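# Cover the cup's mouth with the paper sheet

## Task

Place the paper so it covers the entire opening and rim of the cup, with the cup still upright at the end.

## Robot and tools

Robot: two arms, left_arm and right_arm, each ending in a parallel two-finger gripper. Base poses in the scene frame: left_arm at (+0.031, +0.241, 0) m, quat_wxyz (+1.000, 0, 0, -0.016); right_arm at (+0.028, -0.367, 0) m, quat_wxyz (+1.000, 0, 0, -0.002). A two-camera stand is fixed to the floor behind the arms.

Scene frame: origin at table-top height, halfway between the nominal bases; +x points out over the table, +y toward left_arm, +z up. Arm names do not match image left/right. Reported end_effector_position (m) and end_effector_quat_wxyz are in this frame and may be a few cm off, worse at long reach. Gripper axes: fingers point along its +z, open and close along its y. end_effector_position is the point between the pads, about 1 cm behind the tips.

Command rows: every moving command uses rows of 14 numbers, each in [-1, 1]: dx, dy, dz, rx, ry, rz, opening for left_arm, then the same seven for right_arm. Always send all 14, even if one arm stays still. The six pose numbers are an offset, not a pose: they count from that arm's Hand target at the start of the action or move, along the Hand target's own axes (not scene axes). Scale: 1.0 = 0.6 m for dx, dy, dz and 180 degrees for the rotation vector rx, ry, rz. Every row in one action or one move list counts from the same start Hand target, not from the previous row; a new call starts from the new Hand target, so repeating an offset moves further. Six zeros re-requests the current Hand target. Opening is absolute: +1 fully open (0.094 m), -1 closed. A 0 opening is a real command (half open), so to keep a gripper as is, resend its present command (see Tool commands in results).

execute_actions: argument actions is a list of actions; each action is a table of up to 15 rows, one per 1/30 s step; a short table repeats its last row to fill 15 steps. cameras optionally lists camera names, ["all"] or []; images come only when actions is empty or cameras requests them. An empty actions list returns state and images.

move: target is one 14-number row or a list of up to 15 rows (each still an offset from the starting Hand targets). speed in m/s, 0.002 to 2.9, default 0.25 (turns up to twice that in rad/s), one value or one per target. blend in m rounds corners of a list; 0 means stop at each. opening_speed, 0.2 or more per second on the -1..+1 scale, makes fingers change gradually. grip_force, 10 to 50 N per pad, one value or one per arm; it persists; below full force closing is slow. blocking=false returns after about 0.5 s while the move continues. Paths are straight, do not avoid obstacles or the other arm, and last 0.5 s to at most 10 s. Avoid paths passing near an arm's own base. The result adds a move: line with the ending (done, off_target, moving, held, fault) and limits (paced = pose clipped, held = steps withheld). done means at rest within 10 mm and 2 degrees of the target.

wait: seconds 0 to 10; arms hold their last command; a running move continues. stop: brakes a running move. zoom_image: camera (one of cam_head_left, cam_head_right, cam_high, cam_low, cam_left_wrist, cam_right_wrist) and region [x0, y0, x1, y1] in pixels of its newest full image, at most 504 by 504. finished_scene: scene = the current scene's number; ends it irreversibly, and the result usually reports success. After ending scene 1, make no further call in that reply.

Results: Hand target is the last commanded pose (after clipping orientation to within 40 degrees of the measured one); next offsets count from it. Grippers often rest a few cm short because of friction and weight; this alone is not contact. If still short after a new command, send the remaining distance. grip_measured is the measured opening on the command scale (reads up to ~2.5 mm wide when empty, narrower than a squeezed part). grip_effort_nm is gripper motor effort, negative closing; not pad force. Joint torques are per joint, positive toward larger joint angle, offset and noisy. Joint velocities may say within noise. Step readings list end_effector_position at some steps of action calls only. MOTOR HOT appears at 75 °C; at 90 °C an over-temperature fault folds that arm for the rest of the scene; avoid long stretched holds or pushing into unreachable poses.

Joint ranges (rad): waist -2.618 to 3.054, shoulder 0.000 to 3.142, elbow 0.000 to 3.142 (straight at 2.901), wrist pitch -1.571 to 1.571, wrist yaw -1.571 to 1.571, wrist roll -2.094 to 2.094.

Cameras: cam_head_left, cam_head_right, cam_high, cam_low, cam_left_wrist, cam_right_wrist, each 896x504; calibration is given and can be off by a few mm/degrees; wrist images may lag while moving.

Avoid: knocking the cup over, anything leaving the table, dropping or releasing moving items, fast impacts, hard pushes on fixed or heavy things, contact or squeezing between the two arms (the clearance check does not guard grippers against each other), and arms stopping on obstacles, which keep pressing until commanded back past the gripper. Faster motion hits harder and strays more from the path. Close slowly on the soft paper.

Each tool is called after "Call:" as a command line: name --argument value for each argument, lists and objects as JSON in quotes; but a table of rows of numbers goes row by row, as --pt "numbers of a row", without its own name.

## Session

Call:
execute_actions --actions '[]' --cameras '["cam_head_left", "cam_head_right", "cam_low", "cam_high"]'

Scene clock: 0.00 s.
left_arm: end_effector_position=(+0.3068, +0.2619, +0.3660) grip_measured=+1.000 grip_effort_nm=n/a end_effector_quat_wxyz=(+0.592, -0.123, +0.796, -0.023) | right_arm: end_effector_position=(+0.3327, -0.3838, +0.3462) grip_measured=+1.000 grip_effort_nm=n/a end_effector_quat_wxyz=(+0.634, +0.029, +0.771, +0.060)
Joint positions: left_arm=[0.034 0.758 1.109 -0.655 -0.106 -0.226 0.094] | right_arm=[-0.211 0.755 0.9 -0.343 -0.266 0.08 0.094]
Joint velocities: within noise
Joint torques (N m): no reading
Heat: left arm: 33 °C; right arm: 30 °C.
Hand target: left_arm +0.3049, +0.2621, +0.3726; +0.600, -0.123, +0.790, -0.024 | right_arm +0.3306, -0.3832, +0.3505; +0.638, +0.027, +0.768, +0.059
Tool commands: left_gripper/opening=+1.0 right_gripper/opening=+1.0
Images, in order (width x height): cam_head_left 896x504, cam_head_right 896x504, cam_high 896x504, cam_low 896x504.

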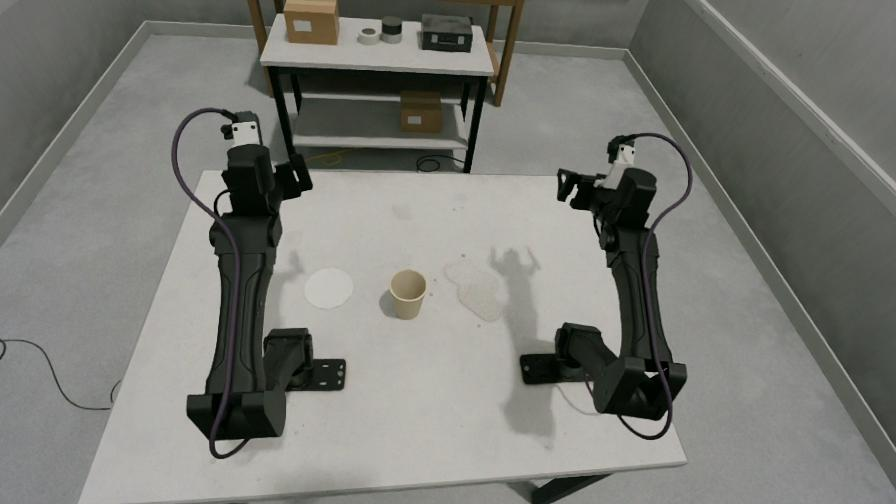

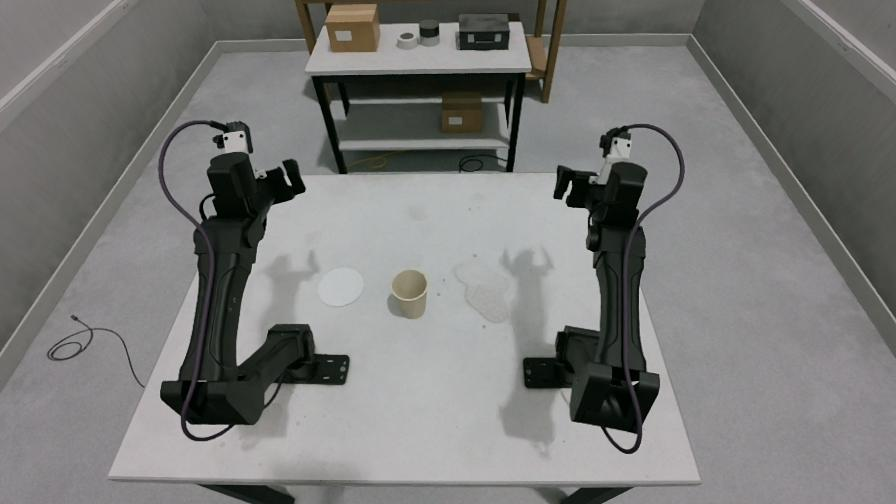

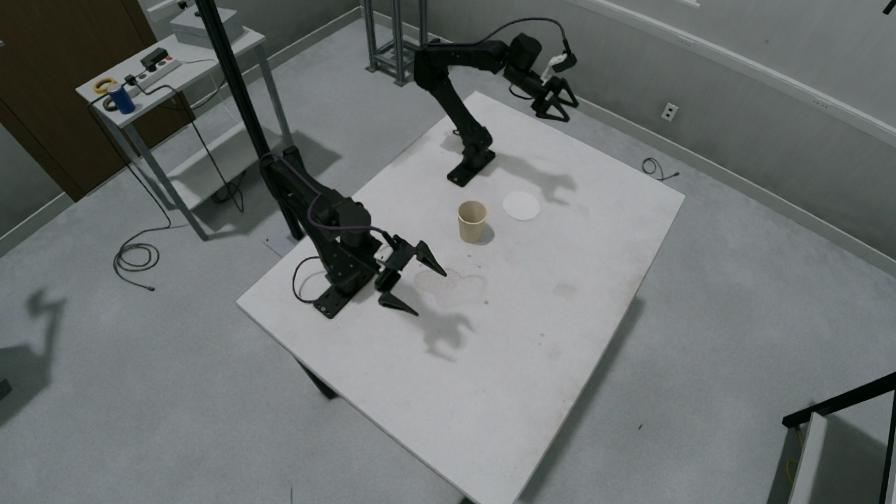

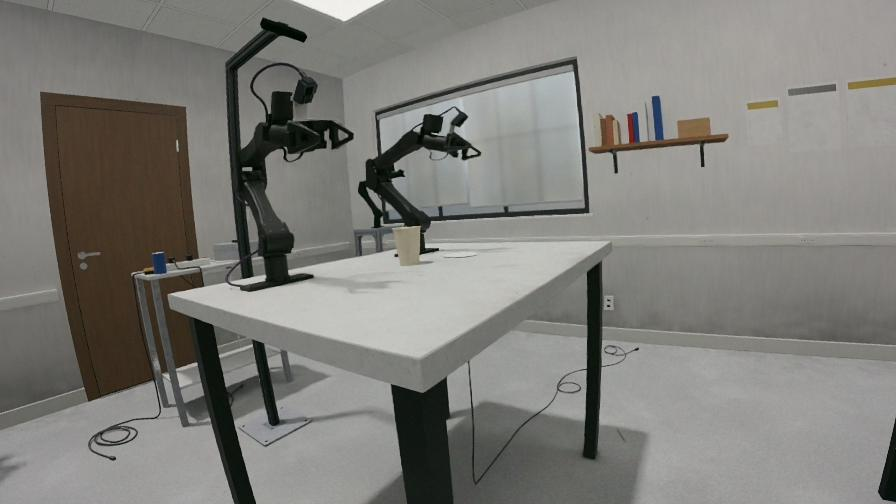

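Call:
zoom_image --camera "cam_head_left" --region '[290, 240, 430, 330]'

Call:
zoom_image --camera "cam_head_right" --region '[300, 240, 440, 330]'

Call:
zoom_image --camera "cam_low" --region '[380, 210, 480, 270]'

Call:
zoom_image --camera "cam_high" --region '[440, 170, 560, 250]'

Scaled by 3.600 from the camera's 896x504 image, which has a finer 1280x720 frame.

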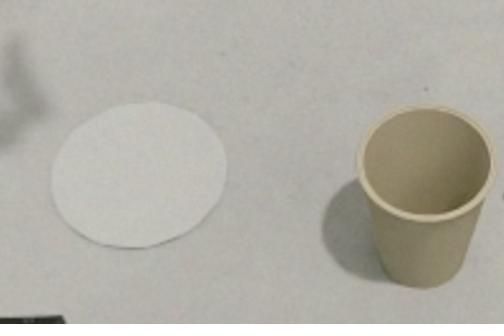

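Scaled by 3.600 from the camera's 896x504 image, which has a finer 1280x720 frame.

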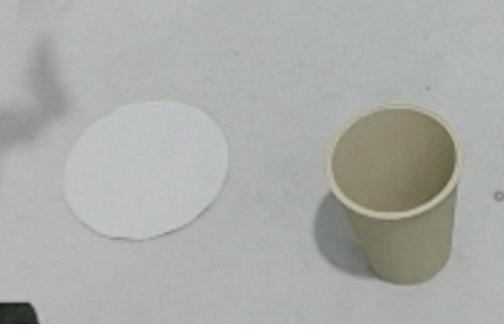

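Scaled by 5.040 from the camera's 896x504 image, which has a finer 1280x720 frame.

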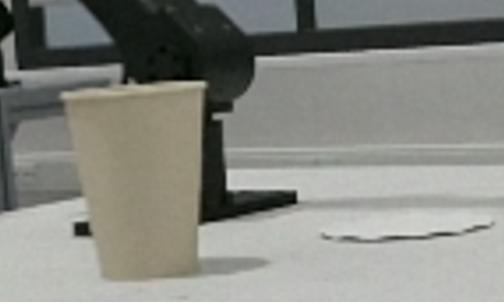

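Scaled by 4.200 from the camera's 896x504 image, which has a finer 1280x720 frame.

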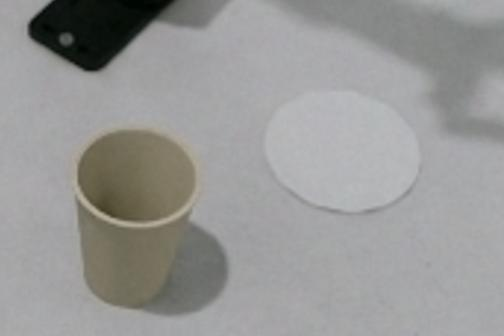

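Call:
move --pt "0 0 0 0 0 0 1 0.1728 0.373 -0.0234 -0.3378 -0.0082 -0.6122 -0.149" --pt "0 0 0 0 0 0 1 0.3479 0.6817 -0.2005 -0.3378 -0.0082 -0.6122 -0.149" --pt "0 0 0 0 0 0 1 0.5456 0.7788 -0.0927 -0.3378 -0.0082 -0.6122 -0.149" --speed '[0.35, 0.25, 0.15]' --blend '[0.04, 0.03, 0]' --cameras '["cam_right_wrist", "cam_head_left"]'

Scene clock: 40.60 s.
left_arm: end_effector_position=(+0.3068, +0.2619, +0.3660) grip_measured=+1.000 grip_effort_nm=0.04 end_effector_quat_wxyz=(+0.592, -0.123, +0.796, -0.023) | right_arm: end_effector_position=(+0.1965, +0.1106, +0.1009) grip_measured=-0.147 grip_effort_nm=-0.10 end_effector_quat_wxyz=(-0.351, +0.862, -0.336, +0.144)
Joint positions: left_arm=[0.034 0.758 1.109 -0.655 -0.106 -0.226 0.094] | right_arm=[1.365 1.923 1.346 -0.294 0.377 -1.175 0.04]
Joint torques (N m): left_arm=[-0.06 0.03 7.36 2.19 -0.04 -0.01] | right_arm=[-0.61 -10.58 8.38 1.58 0.07 -0.01]
Heat: left arm: 36 °C; right arm: 33 °C.
Hand target: left_arm +0.3049, +0.2621, +0.3726; +0.600, -0.123, +0.790, -0.024 | right_arm +0.1995, +0.1152, +0.0995; -0.356, +0.860, -0.338, +0.140
Off the commanded pose: left_arm 0.007 m, 1 deg | right_arm 0.006 m, 1 deg.
move: done
camera_calibration:
cam_right_wrist: T_world_to_cam=[[0.577991, 0.450366, 0.680512, -0.226622], [0.282372, -0.89278, 0.351014, 0.0480412], [0.765632, -0.010726, -0.643189, 0.0241835], [0, 0, 0, 1]] pos_world=[0.0989045, 0.145213, 0.152911]
Images, in order (width x height): cam_head_left 896x504, cam_right_wrist 896x504.

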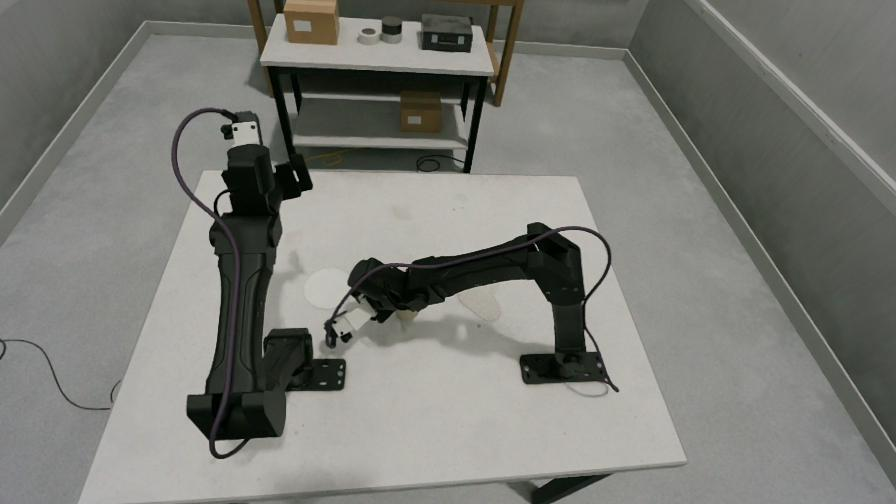

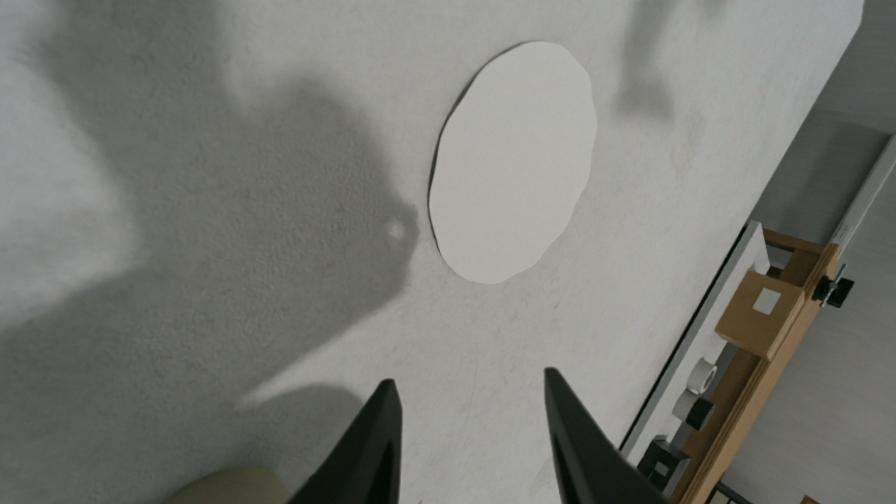

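Call:
move --target '[0, 0, 0, 0, 0, 0, 1, -0.0087, 0.0533, 0.1387, 0, 0, 0, -0.574]' --speed 0.08 --cameras '["cam_right_wrist"]'

Call:
zoom_image --camera "cam_right_wrist" --region '[330, 200, 610, 440]'

Scene clock: 55.00 s.
left_arm: end_effector_position=(+0.3068, +0.2619, +0.3660) grip_measured=+1.000 grip_effort_nm=0.04 end_effector_quat_wxyz=(+0.592, -0.123, +0.796, -0.023) | right_arm: end_effector_position=(+0.2157, +0.1425, +0.0309) grip_measured=-0.573 grip_effort_nm=-0.07 end_effector_quat_wxyz=(-0.363, +0.858, -0.336, +0.143)
Joint positions: left_arm=[0.034 0.758 1.109 -0.655 -0.106 -0.226 0.094] | right_arm=[1.337 2.148 1.361 -0.051 0.358 -1.201 0.02]
Joint torques (N m): left_arm=[-0.08 0.02 7.34 2.19 -0.05 -0.02] | right_arm=[-0.96 -10.22 8.7 1.54 0.05 -0.01]
Heat: left arm: 37 °C; right arm: 33 °C.
Hand target: left_arm +0.3049, +0.2621, +0.3726; +0.600, -0.123, +0.790, -0.024 | right_arm +0.2204, +0.1452, +0.0180; -0.356, +0.860, -0.338, +0.140
Off the commanded pose: left_arm 0.007 m, 1 deg | right_arm 0.014 m, 1 deg.
move: off_target (right_arm)
camera_calibration:
cam_right_wrist: T_world_to_cam=[[0.57215, 0.436303, 0.694467, -0.201561], [0.282589, -0.89978, 0.332475, 0.0971466], [0.769927, 0.00602317, -0.638104, -0.0386455], [0, 0, 0, 1]] pos_world=[0.117625, 0.175585, 0.0830188]
Images, in order (width x height): cam_right_wrist 896x504.

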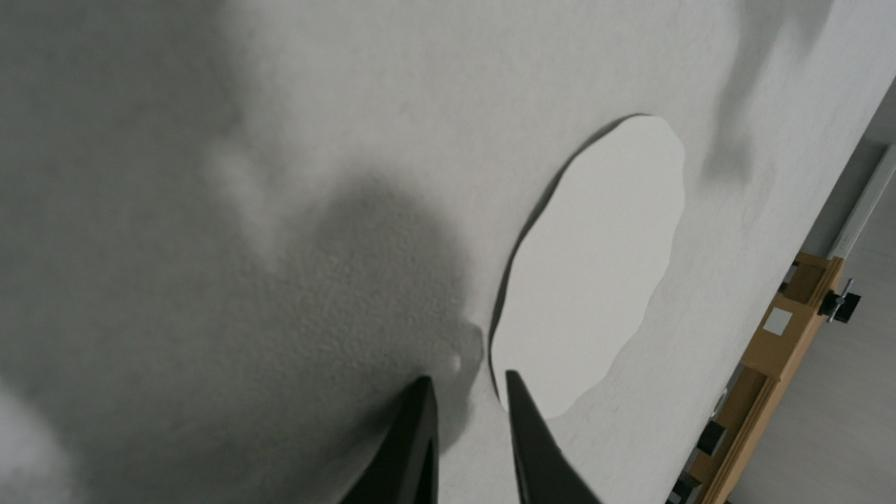

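Scaled by 1.800 from the camera's 896x504 image, which has a finer 1280x720 frame.

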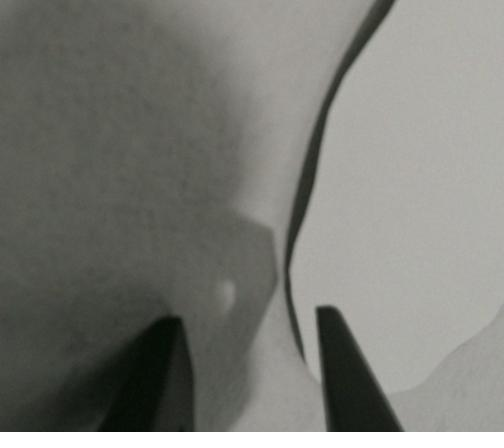

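Call:
move --target '[0, 0, 0, 0, 0, 0, 1, -0.004, -0.0248, 0.0388, 0, 0, 0, -0.574]' --speed 0.04 --cameras '["cam_right_wrist"]'

Call:
zoom_image --camera "cam_right_wrist" --region '[330, 200, 610, 440]'

Scene clock: 63.00 s.
left_arm: end_effector_position=(+0.3068, +0.2619, +0.3660) grip_measured=+1.000 grip_effort_nm=0.04 end_effector_quat_wxyz=(+0.592, -0.123, +0.796, -0.023) | right_arm: end_effector_position=(+0.2352, +0.1689, +0.0322) grip_measured=-0.573 grip_effort_nm=-0.07 end_effector_quat_wxyz=(-0.378, +0.850, -0.338, +0.144)
Joint positions: left_arm=[0.034 0.758 1.109 -0.655 -0.106 -0.226 0.094] | right_arm=[1.311 2.237 1.491 -0.051 0.348 -1.22 0.02]
Joint torques (N m): left_arm=[-0.02 -0.01 7.31 2.19 -0.03 -0.03] | right_arm=[-0.84 -11.1 8.94 1.21 -0.02 -0.03]
Heat: left arm: 38 °C; right arm: 33 °C.
Hand target: left_arm +0.3049, +0.2621, +0.3726; +0.600, -0.123, +0.790, -0.024 | right_arm +0.2371, +0.1665, +0.0120; -0.356, +0.860, -0.338, +0.140
Off the commanded pose: left_arm 0.007 m, 1 deg | right_arm 0.020 m, 3 deg.
move: off_target (right_arm)
camera_calibration:
cam_right_wrist: T_world_to_cam=[[0.565243, 0.410427, 0.715577, -0.219761], [0.273273, -0.911628, 0.307012, 0.119971], [0.778346, 0.0220121, -0.62745, -0.0579688], [0, 0, 0, 1]] pos_world=[0.136553, 0.20084, 0.0840508]
Images, in order (width x height): cam_right_wrist 896x504.

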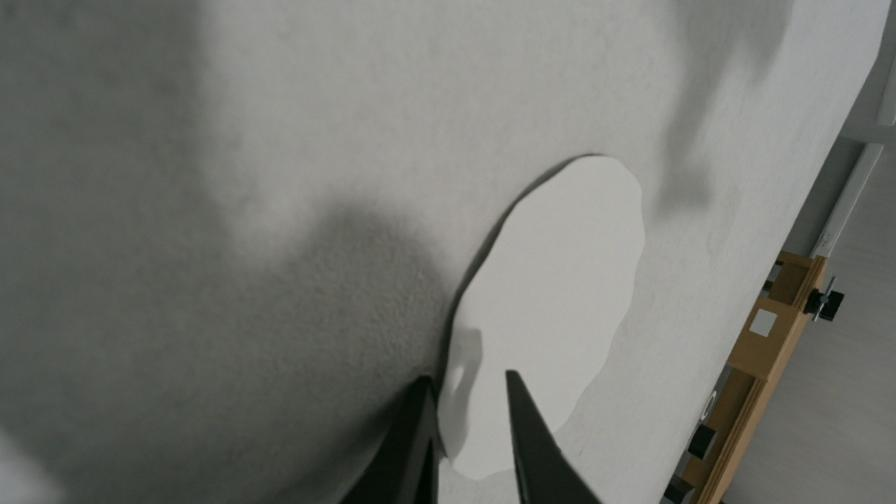

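Scaled by 1.800 from the camera's 896x504 image, which has a finer 1280x720 frame.

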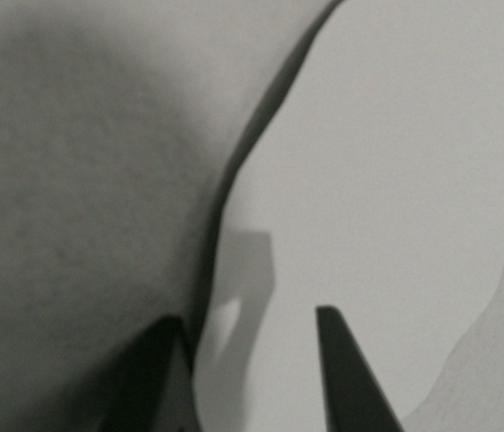

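Call:
move --target '[0, 0, 0, 0, 0, 0, 1, 0, 0, 0, 0, 0, 0, -1]' --speed 0.04 --opening_speed 0.25 --cameras '["cam_right_wrist", "cam_low"]'

Call:
zoom_image --camera "cam_right_wrist" --region '[330, 200, 610, 440]'

Call:
zoom_image --camera "cam_low" --region '[380, 210, 480, 270]'

Scene clock: 69.07 s.
left_arm: end_effector_position=(+0.3068, +0.2619, +0.3660) grip_measured=+1.000 grip_effort_nm=0.04 end_effector_quat_wxyz=(+0.592, -0.123, +0.796, -0.023) | right_arm: end_effector_position=(+0.2336, +0.1680, +0.0257) grip_measured=-0.993 grip_effort_nm=-0.36 end_effector_quat_wxyz=(-0.372, +0.854, -0.336, +0.141)
Joint positions: left_arm=[0.034 0.758 1.109 -0.655 -0.106 -0.226 0.094] | right_arm=[1.311 2.247 1.491 -0.055 0.34 -1.221 0]
Joint torques (N m): left_arm=[-0.09 -0.01 7.34 2.19 -0.03 -0.03] | right_arm=[-0.84 -11.84 9.09 1.23 0.05 0]
Heat: left arm: 38 °C; right arm: 33 °C.
Hand target: left_arm +0.3049, +0.2621, +0.3726; +0.600, -0.123, +0.790, -0.024 | right_arm +0.2371, +0.1666, +0.0121; -0.356, +0.860, -0.338, +0.140
Off the commanded pose: left_arm 0.007 m, 1 deg | right_arm 0.014 m, 2 deg.
move: off_target (right_arm)
camera_calibration:
cam_right_wrist: T_world_to_cam=[[0.568906, 0.422413, 0.705629, -0.21656], [0.281194, -0.906209, 0.315777, 0.118579], [0.772836, 0.0187711, -0.634328, -0.0587162], [0, 0, 0, 1]] pos_world=[0.135237, 0.200037, 0.0781212]
Images, in order (width x height): cam_low 896x504, cam_right_wrist 896x504.

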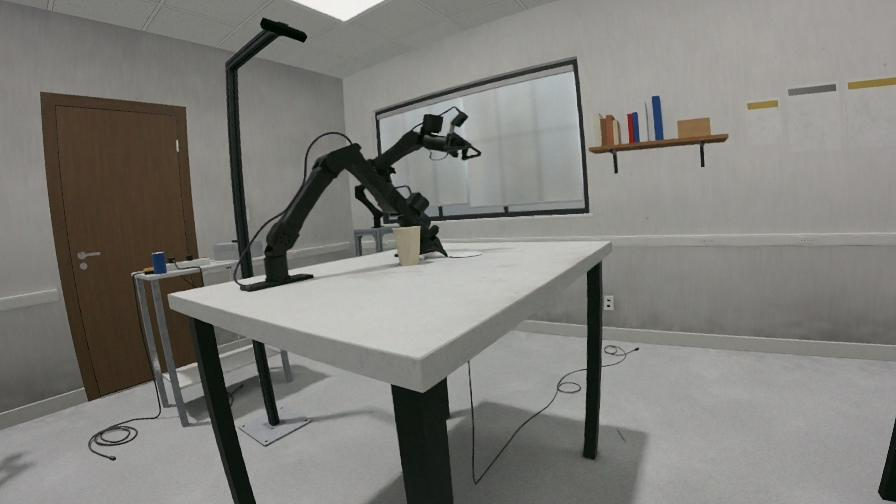

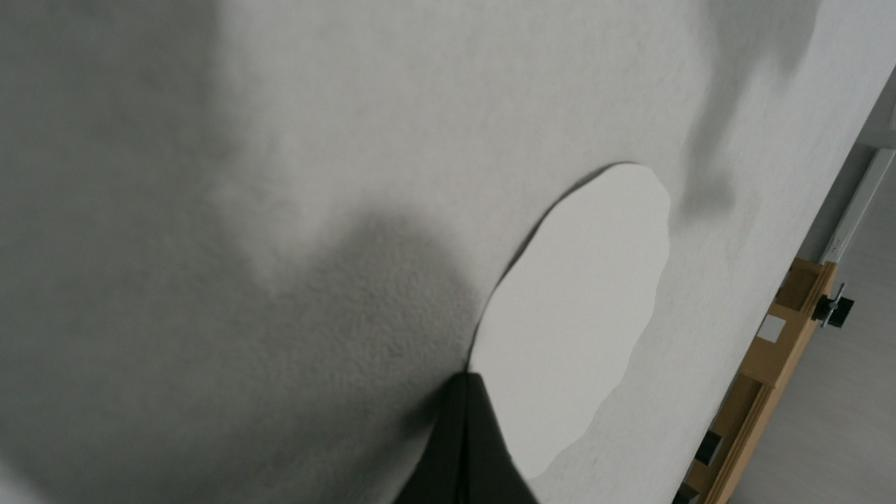

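Scaled by 1.800 from the camera's 896x504 image, which has a finer 1280x720 frame.

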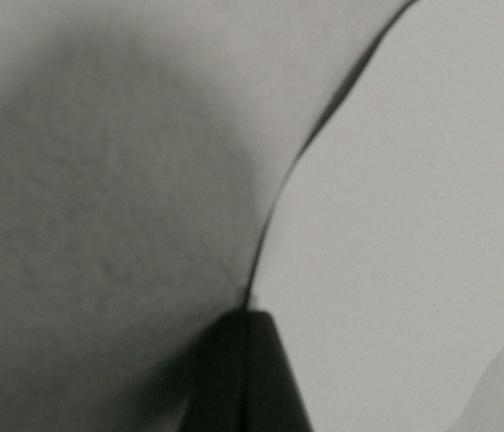

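Scaled by 5.040 from the camera's 896x504 image, which has a finer 1280x720 frame.

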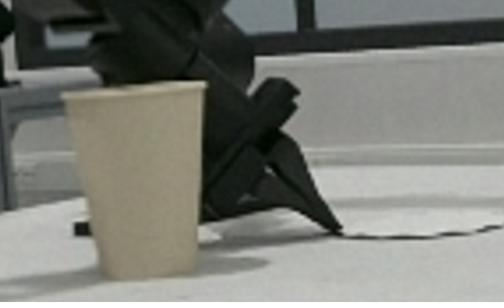

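Call:
move --target '[0, 0, 0, 0, 0, 0, 1, 0, -0.0636, -0.0636, 0, 0, 0, -1]' --speed 0.05 --cameras '["cam_right_wrist", "cam_low"]'

Call:
zoom_image --camera "cam_low" --region '[400, 210, 500, 270]'

Scene clock: 74.30 s.
left_arm: end_effector_position=(+0.3068, +0.2619, +0.3660) grip_measured=+1.000 grip_effort_nm=0.04 end_effector_quat_wxyz=(+0.592, -0.123, +0.796, -0.023) | right_arm: end_effector_position=(+0.2323, +0.1631, +0.0409) grip_measured=-0.993 grip_effort_nm=-0.36 end_effector_quat_wxyz=(-0.339, +0.867, -0.334, +0.145)
Joint positions: left_arm=[0.034 0.758 1.109 -0.655 -0.106 -0.226 0.094] | right_arm=[1.311 2.228 1.575 -0.229 0.34 -1.221 0]
Joint torques (N m): left_arm=[-0.06 0.03 7.36 2.18 -0.03 -0.02] | right_arm=[-0.84 -17.89 9.35 1.12 0.06 0]
Heat: left arm: 38 °C; right arm: 33 °C.
Hand target: left_arm +0.3049, +0.2621, +0.3726; +0.600, -0.123, +0.790, -0.024 | right_arm +0.2371, +0.1667, +0.0661; -0.356, +0.860, -0.338, +0.140
Off the commanded pose: left_arm 0.007 m, 1 deg | right_arm 0.026 m, 2 deg.
move: off_target (right_arm)
camera_calibration:
cam_right_wrist: T_world_to_cam=[[0.581326, 0.469625, 0.664464, -0.233357], [0.28771, -0.882509, 0.372022, 0.10211], [0.761107, -0.0250933, -0.648141, -0.0375917], [0, 0, 0, 1]] pos_world=[0.13489, 0.19876, 0.0927054]
Images, in order (width x height): cam_low 896x504, cam_right_wrist 896x504.

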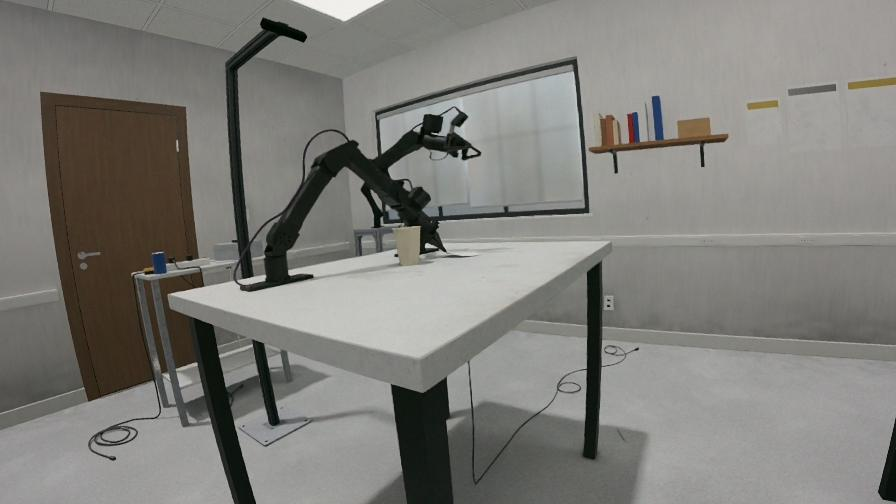

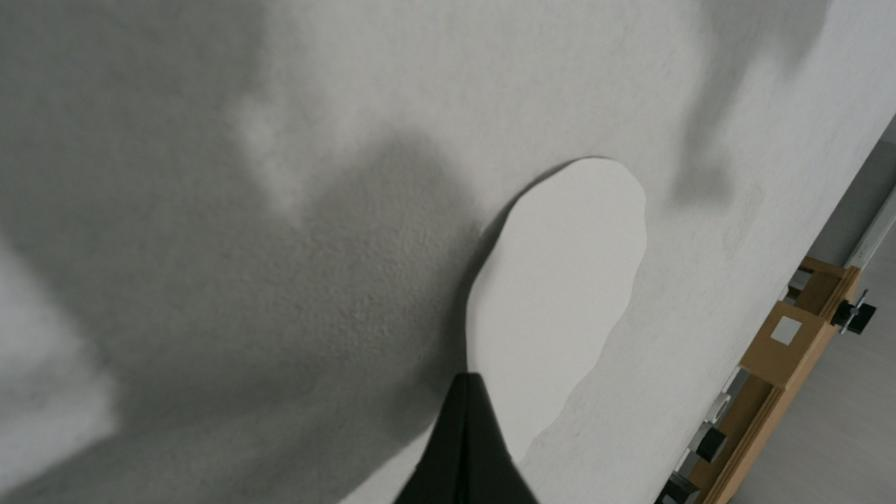

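Scaled by 5.040 from the camera's 896x504 image, which has a finer 1280x720 frame.

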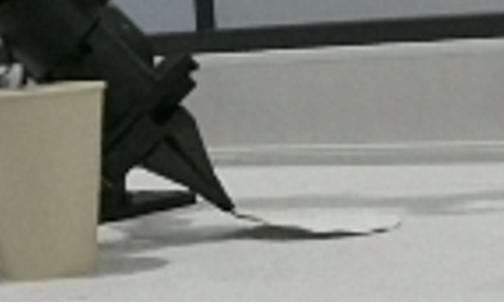

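Call:
move --pt "0 0 0 0 0 0 1 0.0345 -0.1523 -0.2577 0.2049 -0.2345 -0.1118 -1" --pt "0 0 0 0 0 0 1 0.21 0.0198 -0.4178 0.2049 -0.2345 -0.1118 -1" --speed '[0.15, 0.12]' --blend '[0.03, 0]' --cameras '["cam_head_left", "cam_head_right", "cam_low"]'

Call:
zoom_image --camera "cam_head_left" --region '[330, 190, 490, 330]'

Call:
zoom_image --camera "cam_head_right" --region '[330, 190, 490, 330]'

Call:
zoom_image --camera "cam_low" --region '[350, 160, 490, 280]'

Scene clock: 103.93 s.
left_arm: end_effector_position=(+0.3068, +0.2619, +0.3660) grip_measured=+1.000 grip_effort_nm=0.04 end_effector_quat_wxyz=(+0.592, -0.123, +0.796, -0.023) | right_arm: end_effector_position=(+0.2323, +0.1634, +0.0418) grip_measured=-0.993 grip_effort_nm=-0.36 end_effector_quat_wxyz=(-0.340, +0.868, -0.332, +0.144)
Joint positions: left_arm=[0.034 0.758 1.109 -0.655 -0.106 -0.226 0.094] | right_arm=[1.311 2.226 1.575 -0.229 0.337 -1.226 0]
Joint torques (N m): left_arm=[-0.06 -0.01 7.36 2.18 -0.03 -0.01] | right_arm=[0.08 -14.54 7.5 1.39 0.14 -0.01]
Heat: left arm: 40 °C; right arm: 38 °C.
Hand target: left_arm +0.3049, +0.2621, +0.3726; +0.600, -0.123, +0.790, -0.024 | right_arm +0.2322, +0.1633, +0.0415; -0.340, +0.868, -0.332, +0.144 (not the last commanded pose)
Off the commanded pose: left_arm 0.007 m, 1 deg | right_arm 0.293 m, 61 deg.
move: held (right_arm; a check stopped the path); path passed 0 of 2 targets; limits=held
pose unreachable (right arm): on one or more control steps of this call, first in action 0 (counted from 0), this arm could not follow its commanded pose, so it was not sent that pose on those steps. It may still have moved: this result reports where it is.
cause: moving toward the commanded pose would bring a part of the arm too close to another arm (this arm's wrist camera and the left arm's upper arm (the part past joint 2), along the way the arms are being sent, or toward where that arm still pushes).
Images, in order (width x height): cam_head_left 896x504, cam_head_right 896x504, cam_low 896x504.

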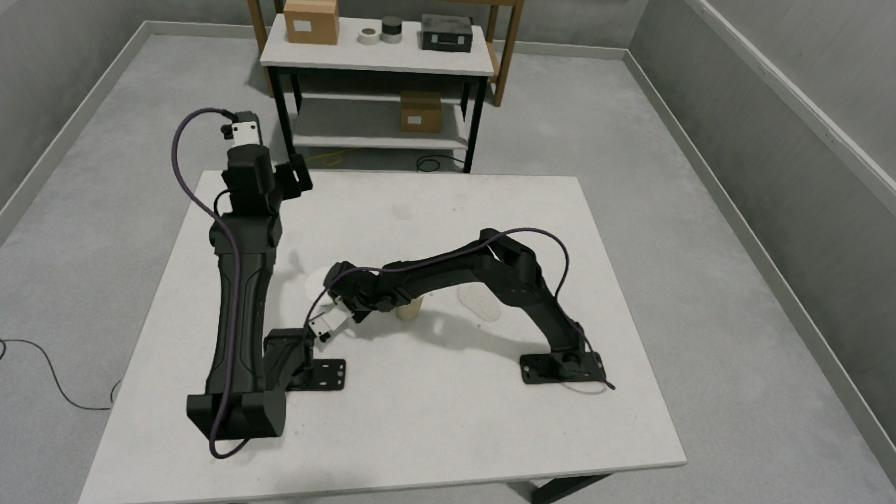

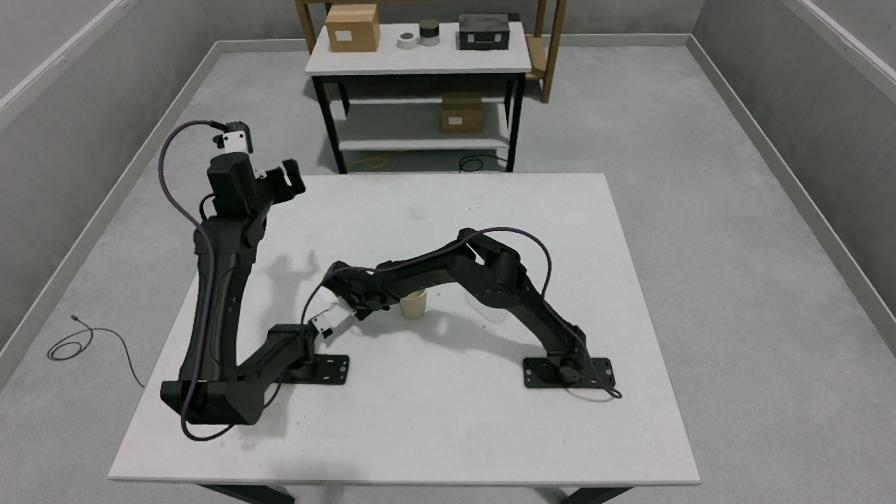

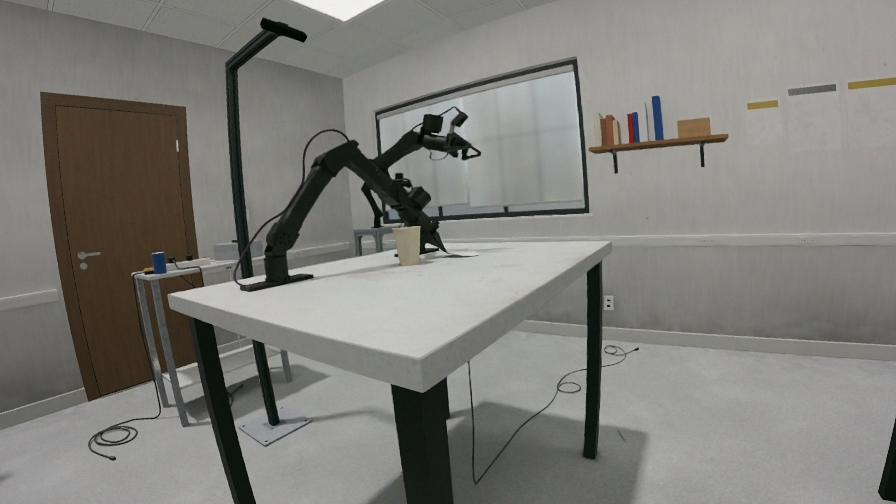

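Scaled by 3.150 from the camera's 896x504 image, which has a finer 1280x720 frame.

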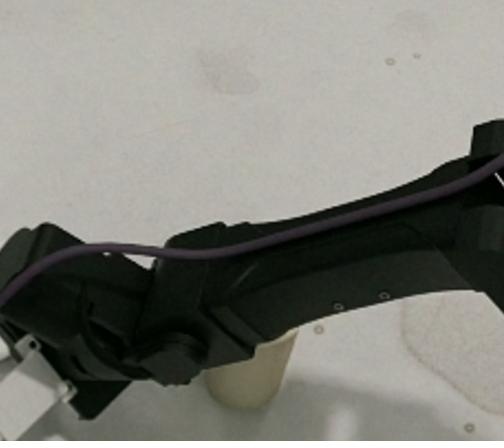

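Scaled by 3.150 from the camera's 896x504 image, which has a finer 1280x720 frame.

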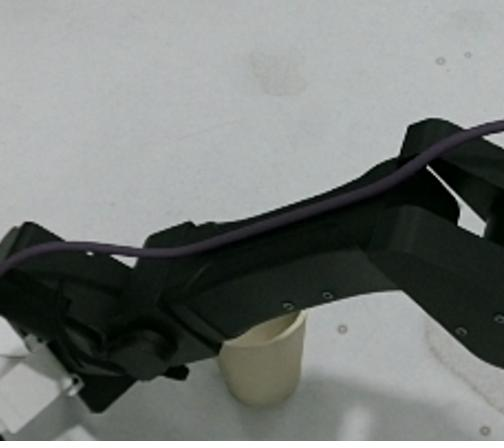

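Scaled by 3.600 from the camera's 896x504 image, which has a finer 1280x720 frame.

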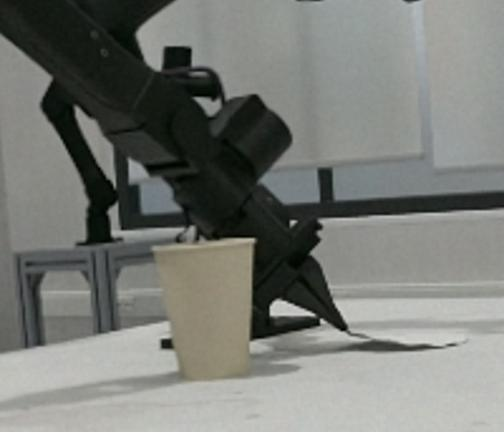

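Call:
move --target '[0.1745, 0.3577, 0.204, -0.1774, -0.0553, -0.0093, 1, 0, 0, 0, 0, 0, 0, -1]' --speed 0.25

Scene clock: 120.73 s.
left_arm: end_effector_position=(+0.3637, +0.4578, +0.2057) grip_measured=+1.000 grip_effort_nm=0.04 end_effector_quat_wxyz=(+0.611, -0.293, +0.710, +0.190) | right_arm: end_effector_position=(+0.2323, +0.1634, +0.0418) grip_measured=-0.993 grip_effort_nm=-0.36 end_effector_quat_wxyz=(-0.340, +0.868, -0.332, +0.144)
Joint positions: left_arm=[0.513 1.216 0.503 0.528 -0.207 -0.129 0.094] | right_arm=[1.311 2.226 1.575 -0.229 0.337 -1.226 0]
Joint torques (N m): left_arm=[0.34 -2.99 5.53 2.36 -0.1 0.03] | right_arm=[0.09 -14.52 7.47 1.39 0.14 -0.01]
Heat: left arm: 40 °C; right arm: 35 °C.
Hand target: left_arm +0.3602, +0.4600, +0.2002; +0.608, -0.295, +0.710, +0.196 | right_arm +0.2322, +0.1633, +0.0415; -0.340, +0.868, -0.332, +0.144
Off the commanded pose: left_arm 0.007 m, 1 deg | right_arm 0.000 m, 0 deg.
move: done

Call:
move --pt "0 0 0 0 0 0 1 0.0442 -0.1793 -0.2845 0.2169 -0.2341 -0.1076 -1" --pt "0 0 0 0 0 0 1 0.2172 0.0017 -0.4377 0.2169 -0.2341 -0.1076 -1" --speed '[0.15, 0.12]' --blend '[0.03, 0]' --cameras '["cam_head_left", "cam_head_right", "cam_low"]'

Call:
zoom_image --camera "cam_head_left" --region '[330, 190, 490, 330]'

Call:
zoom_image --camera "cam_head_right" --region '[330, 190, 490, 330]'

Call:
zoom_image --camera "cam_low" --region '[350, 160, 490, 280]'

Scene clock: 135.47 s.
left_arm: end_effector_position=(+0.3637, +0.4579, +0.2059) grip_measured=+1.000 grip_effort_nm=0.04 end_effector_quat_wxyz=(+0.612, -0.293, +0.710, +0.190) | right_arm: end_effector_position=(+0.2063, -0.0503, +0.2406) grip_measured=-0.993 grip_effort_nm=-0.36 end_effector_quat_wxyz=(-0.675, +0.738, +0.027, -0.005)
Joint positions: left_arm=[0.513 1.216 0.503 0.528 -0.207 -0.129 0.094] | right_arm=[0.635 1.222 0.58 0.48 -0.979 -1.734 0]
Joint torques (N m): left_arm=[0.34 -2.96 5.56 2.37 -0.1 0.02] | right_arm=[-0.65 -5.76 6.63 1.27 -0.2 0]
Heat: left arm: 42 °C; right arm: 35 °C.
Hand target: left_arm +0.3601, +0.4601, +0.2002; +0.608, -0.296, +0.710, +0.196 | right_arm +0.2026, -0.0548, +0.2352; -0.668, +0.743, +0.019, -0.017
Off the commanded pose: left_arm 0.007 m, 1 deg | right_arm 0.008 m, 2 deg.
move: done
Images, in order (width x height): cam_head_left 896x504, cam_head_right 896x504, cam_low 896x504.

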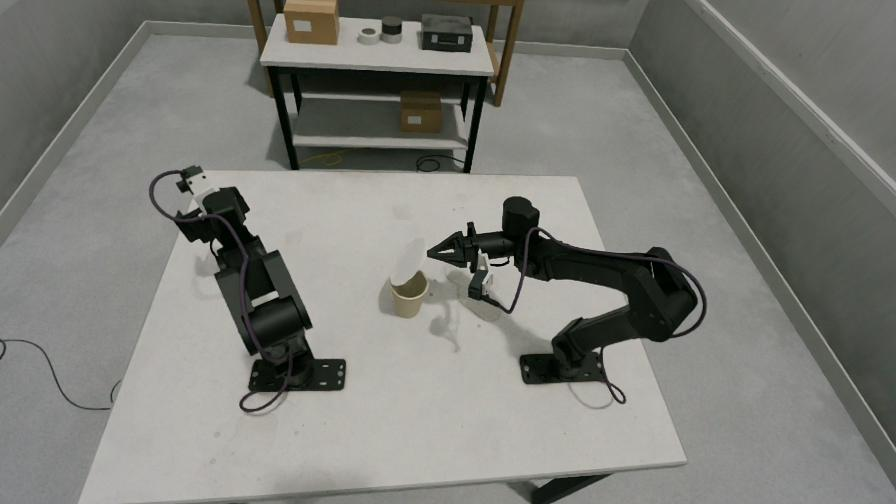

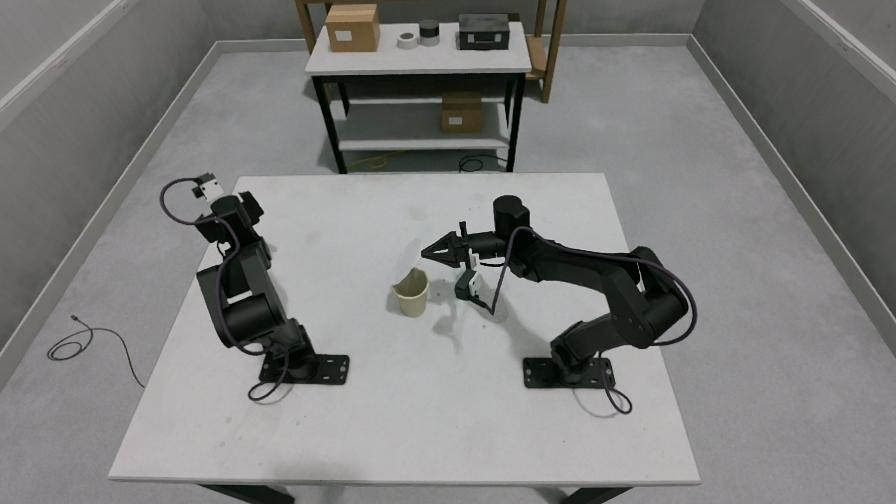

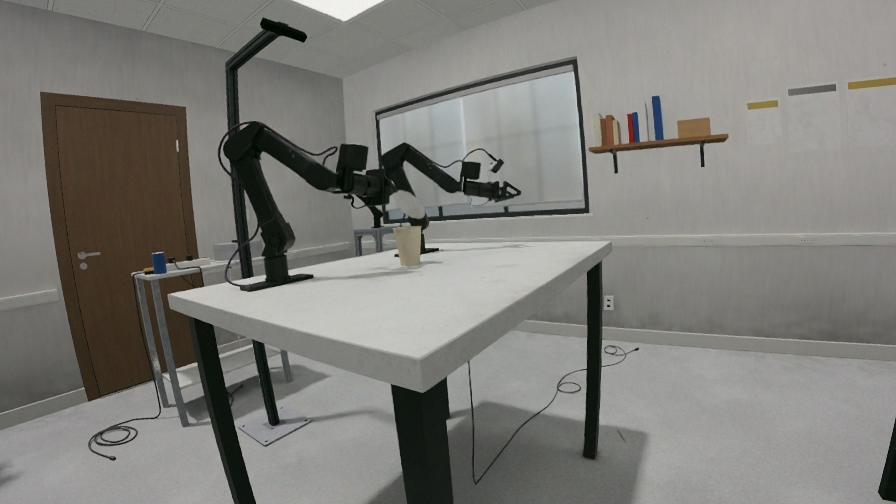

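Scaled by 3.150 from the camera's 896x504 image, which has a finer 1280x720 frame.

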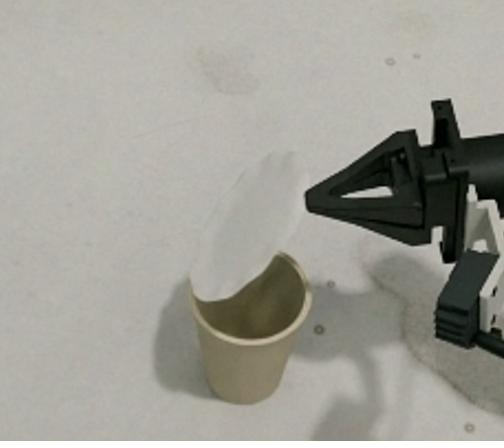

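Scaled by 3.150 from the camera's 896x504 image, which has a finer 1280x720 frame.

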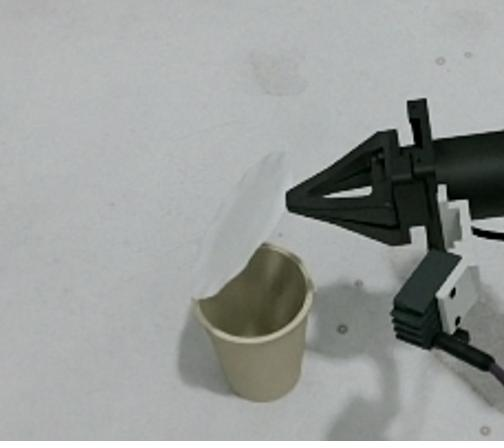

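Scaled by 3.600 from the camera's 896x504 image, which has a finer 1280x720 frame.

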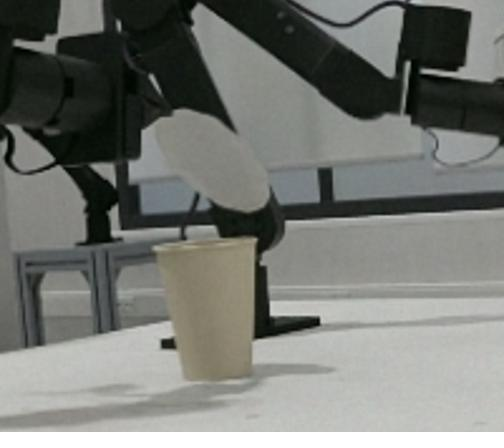

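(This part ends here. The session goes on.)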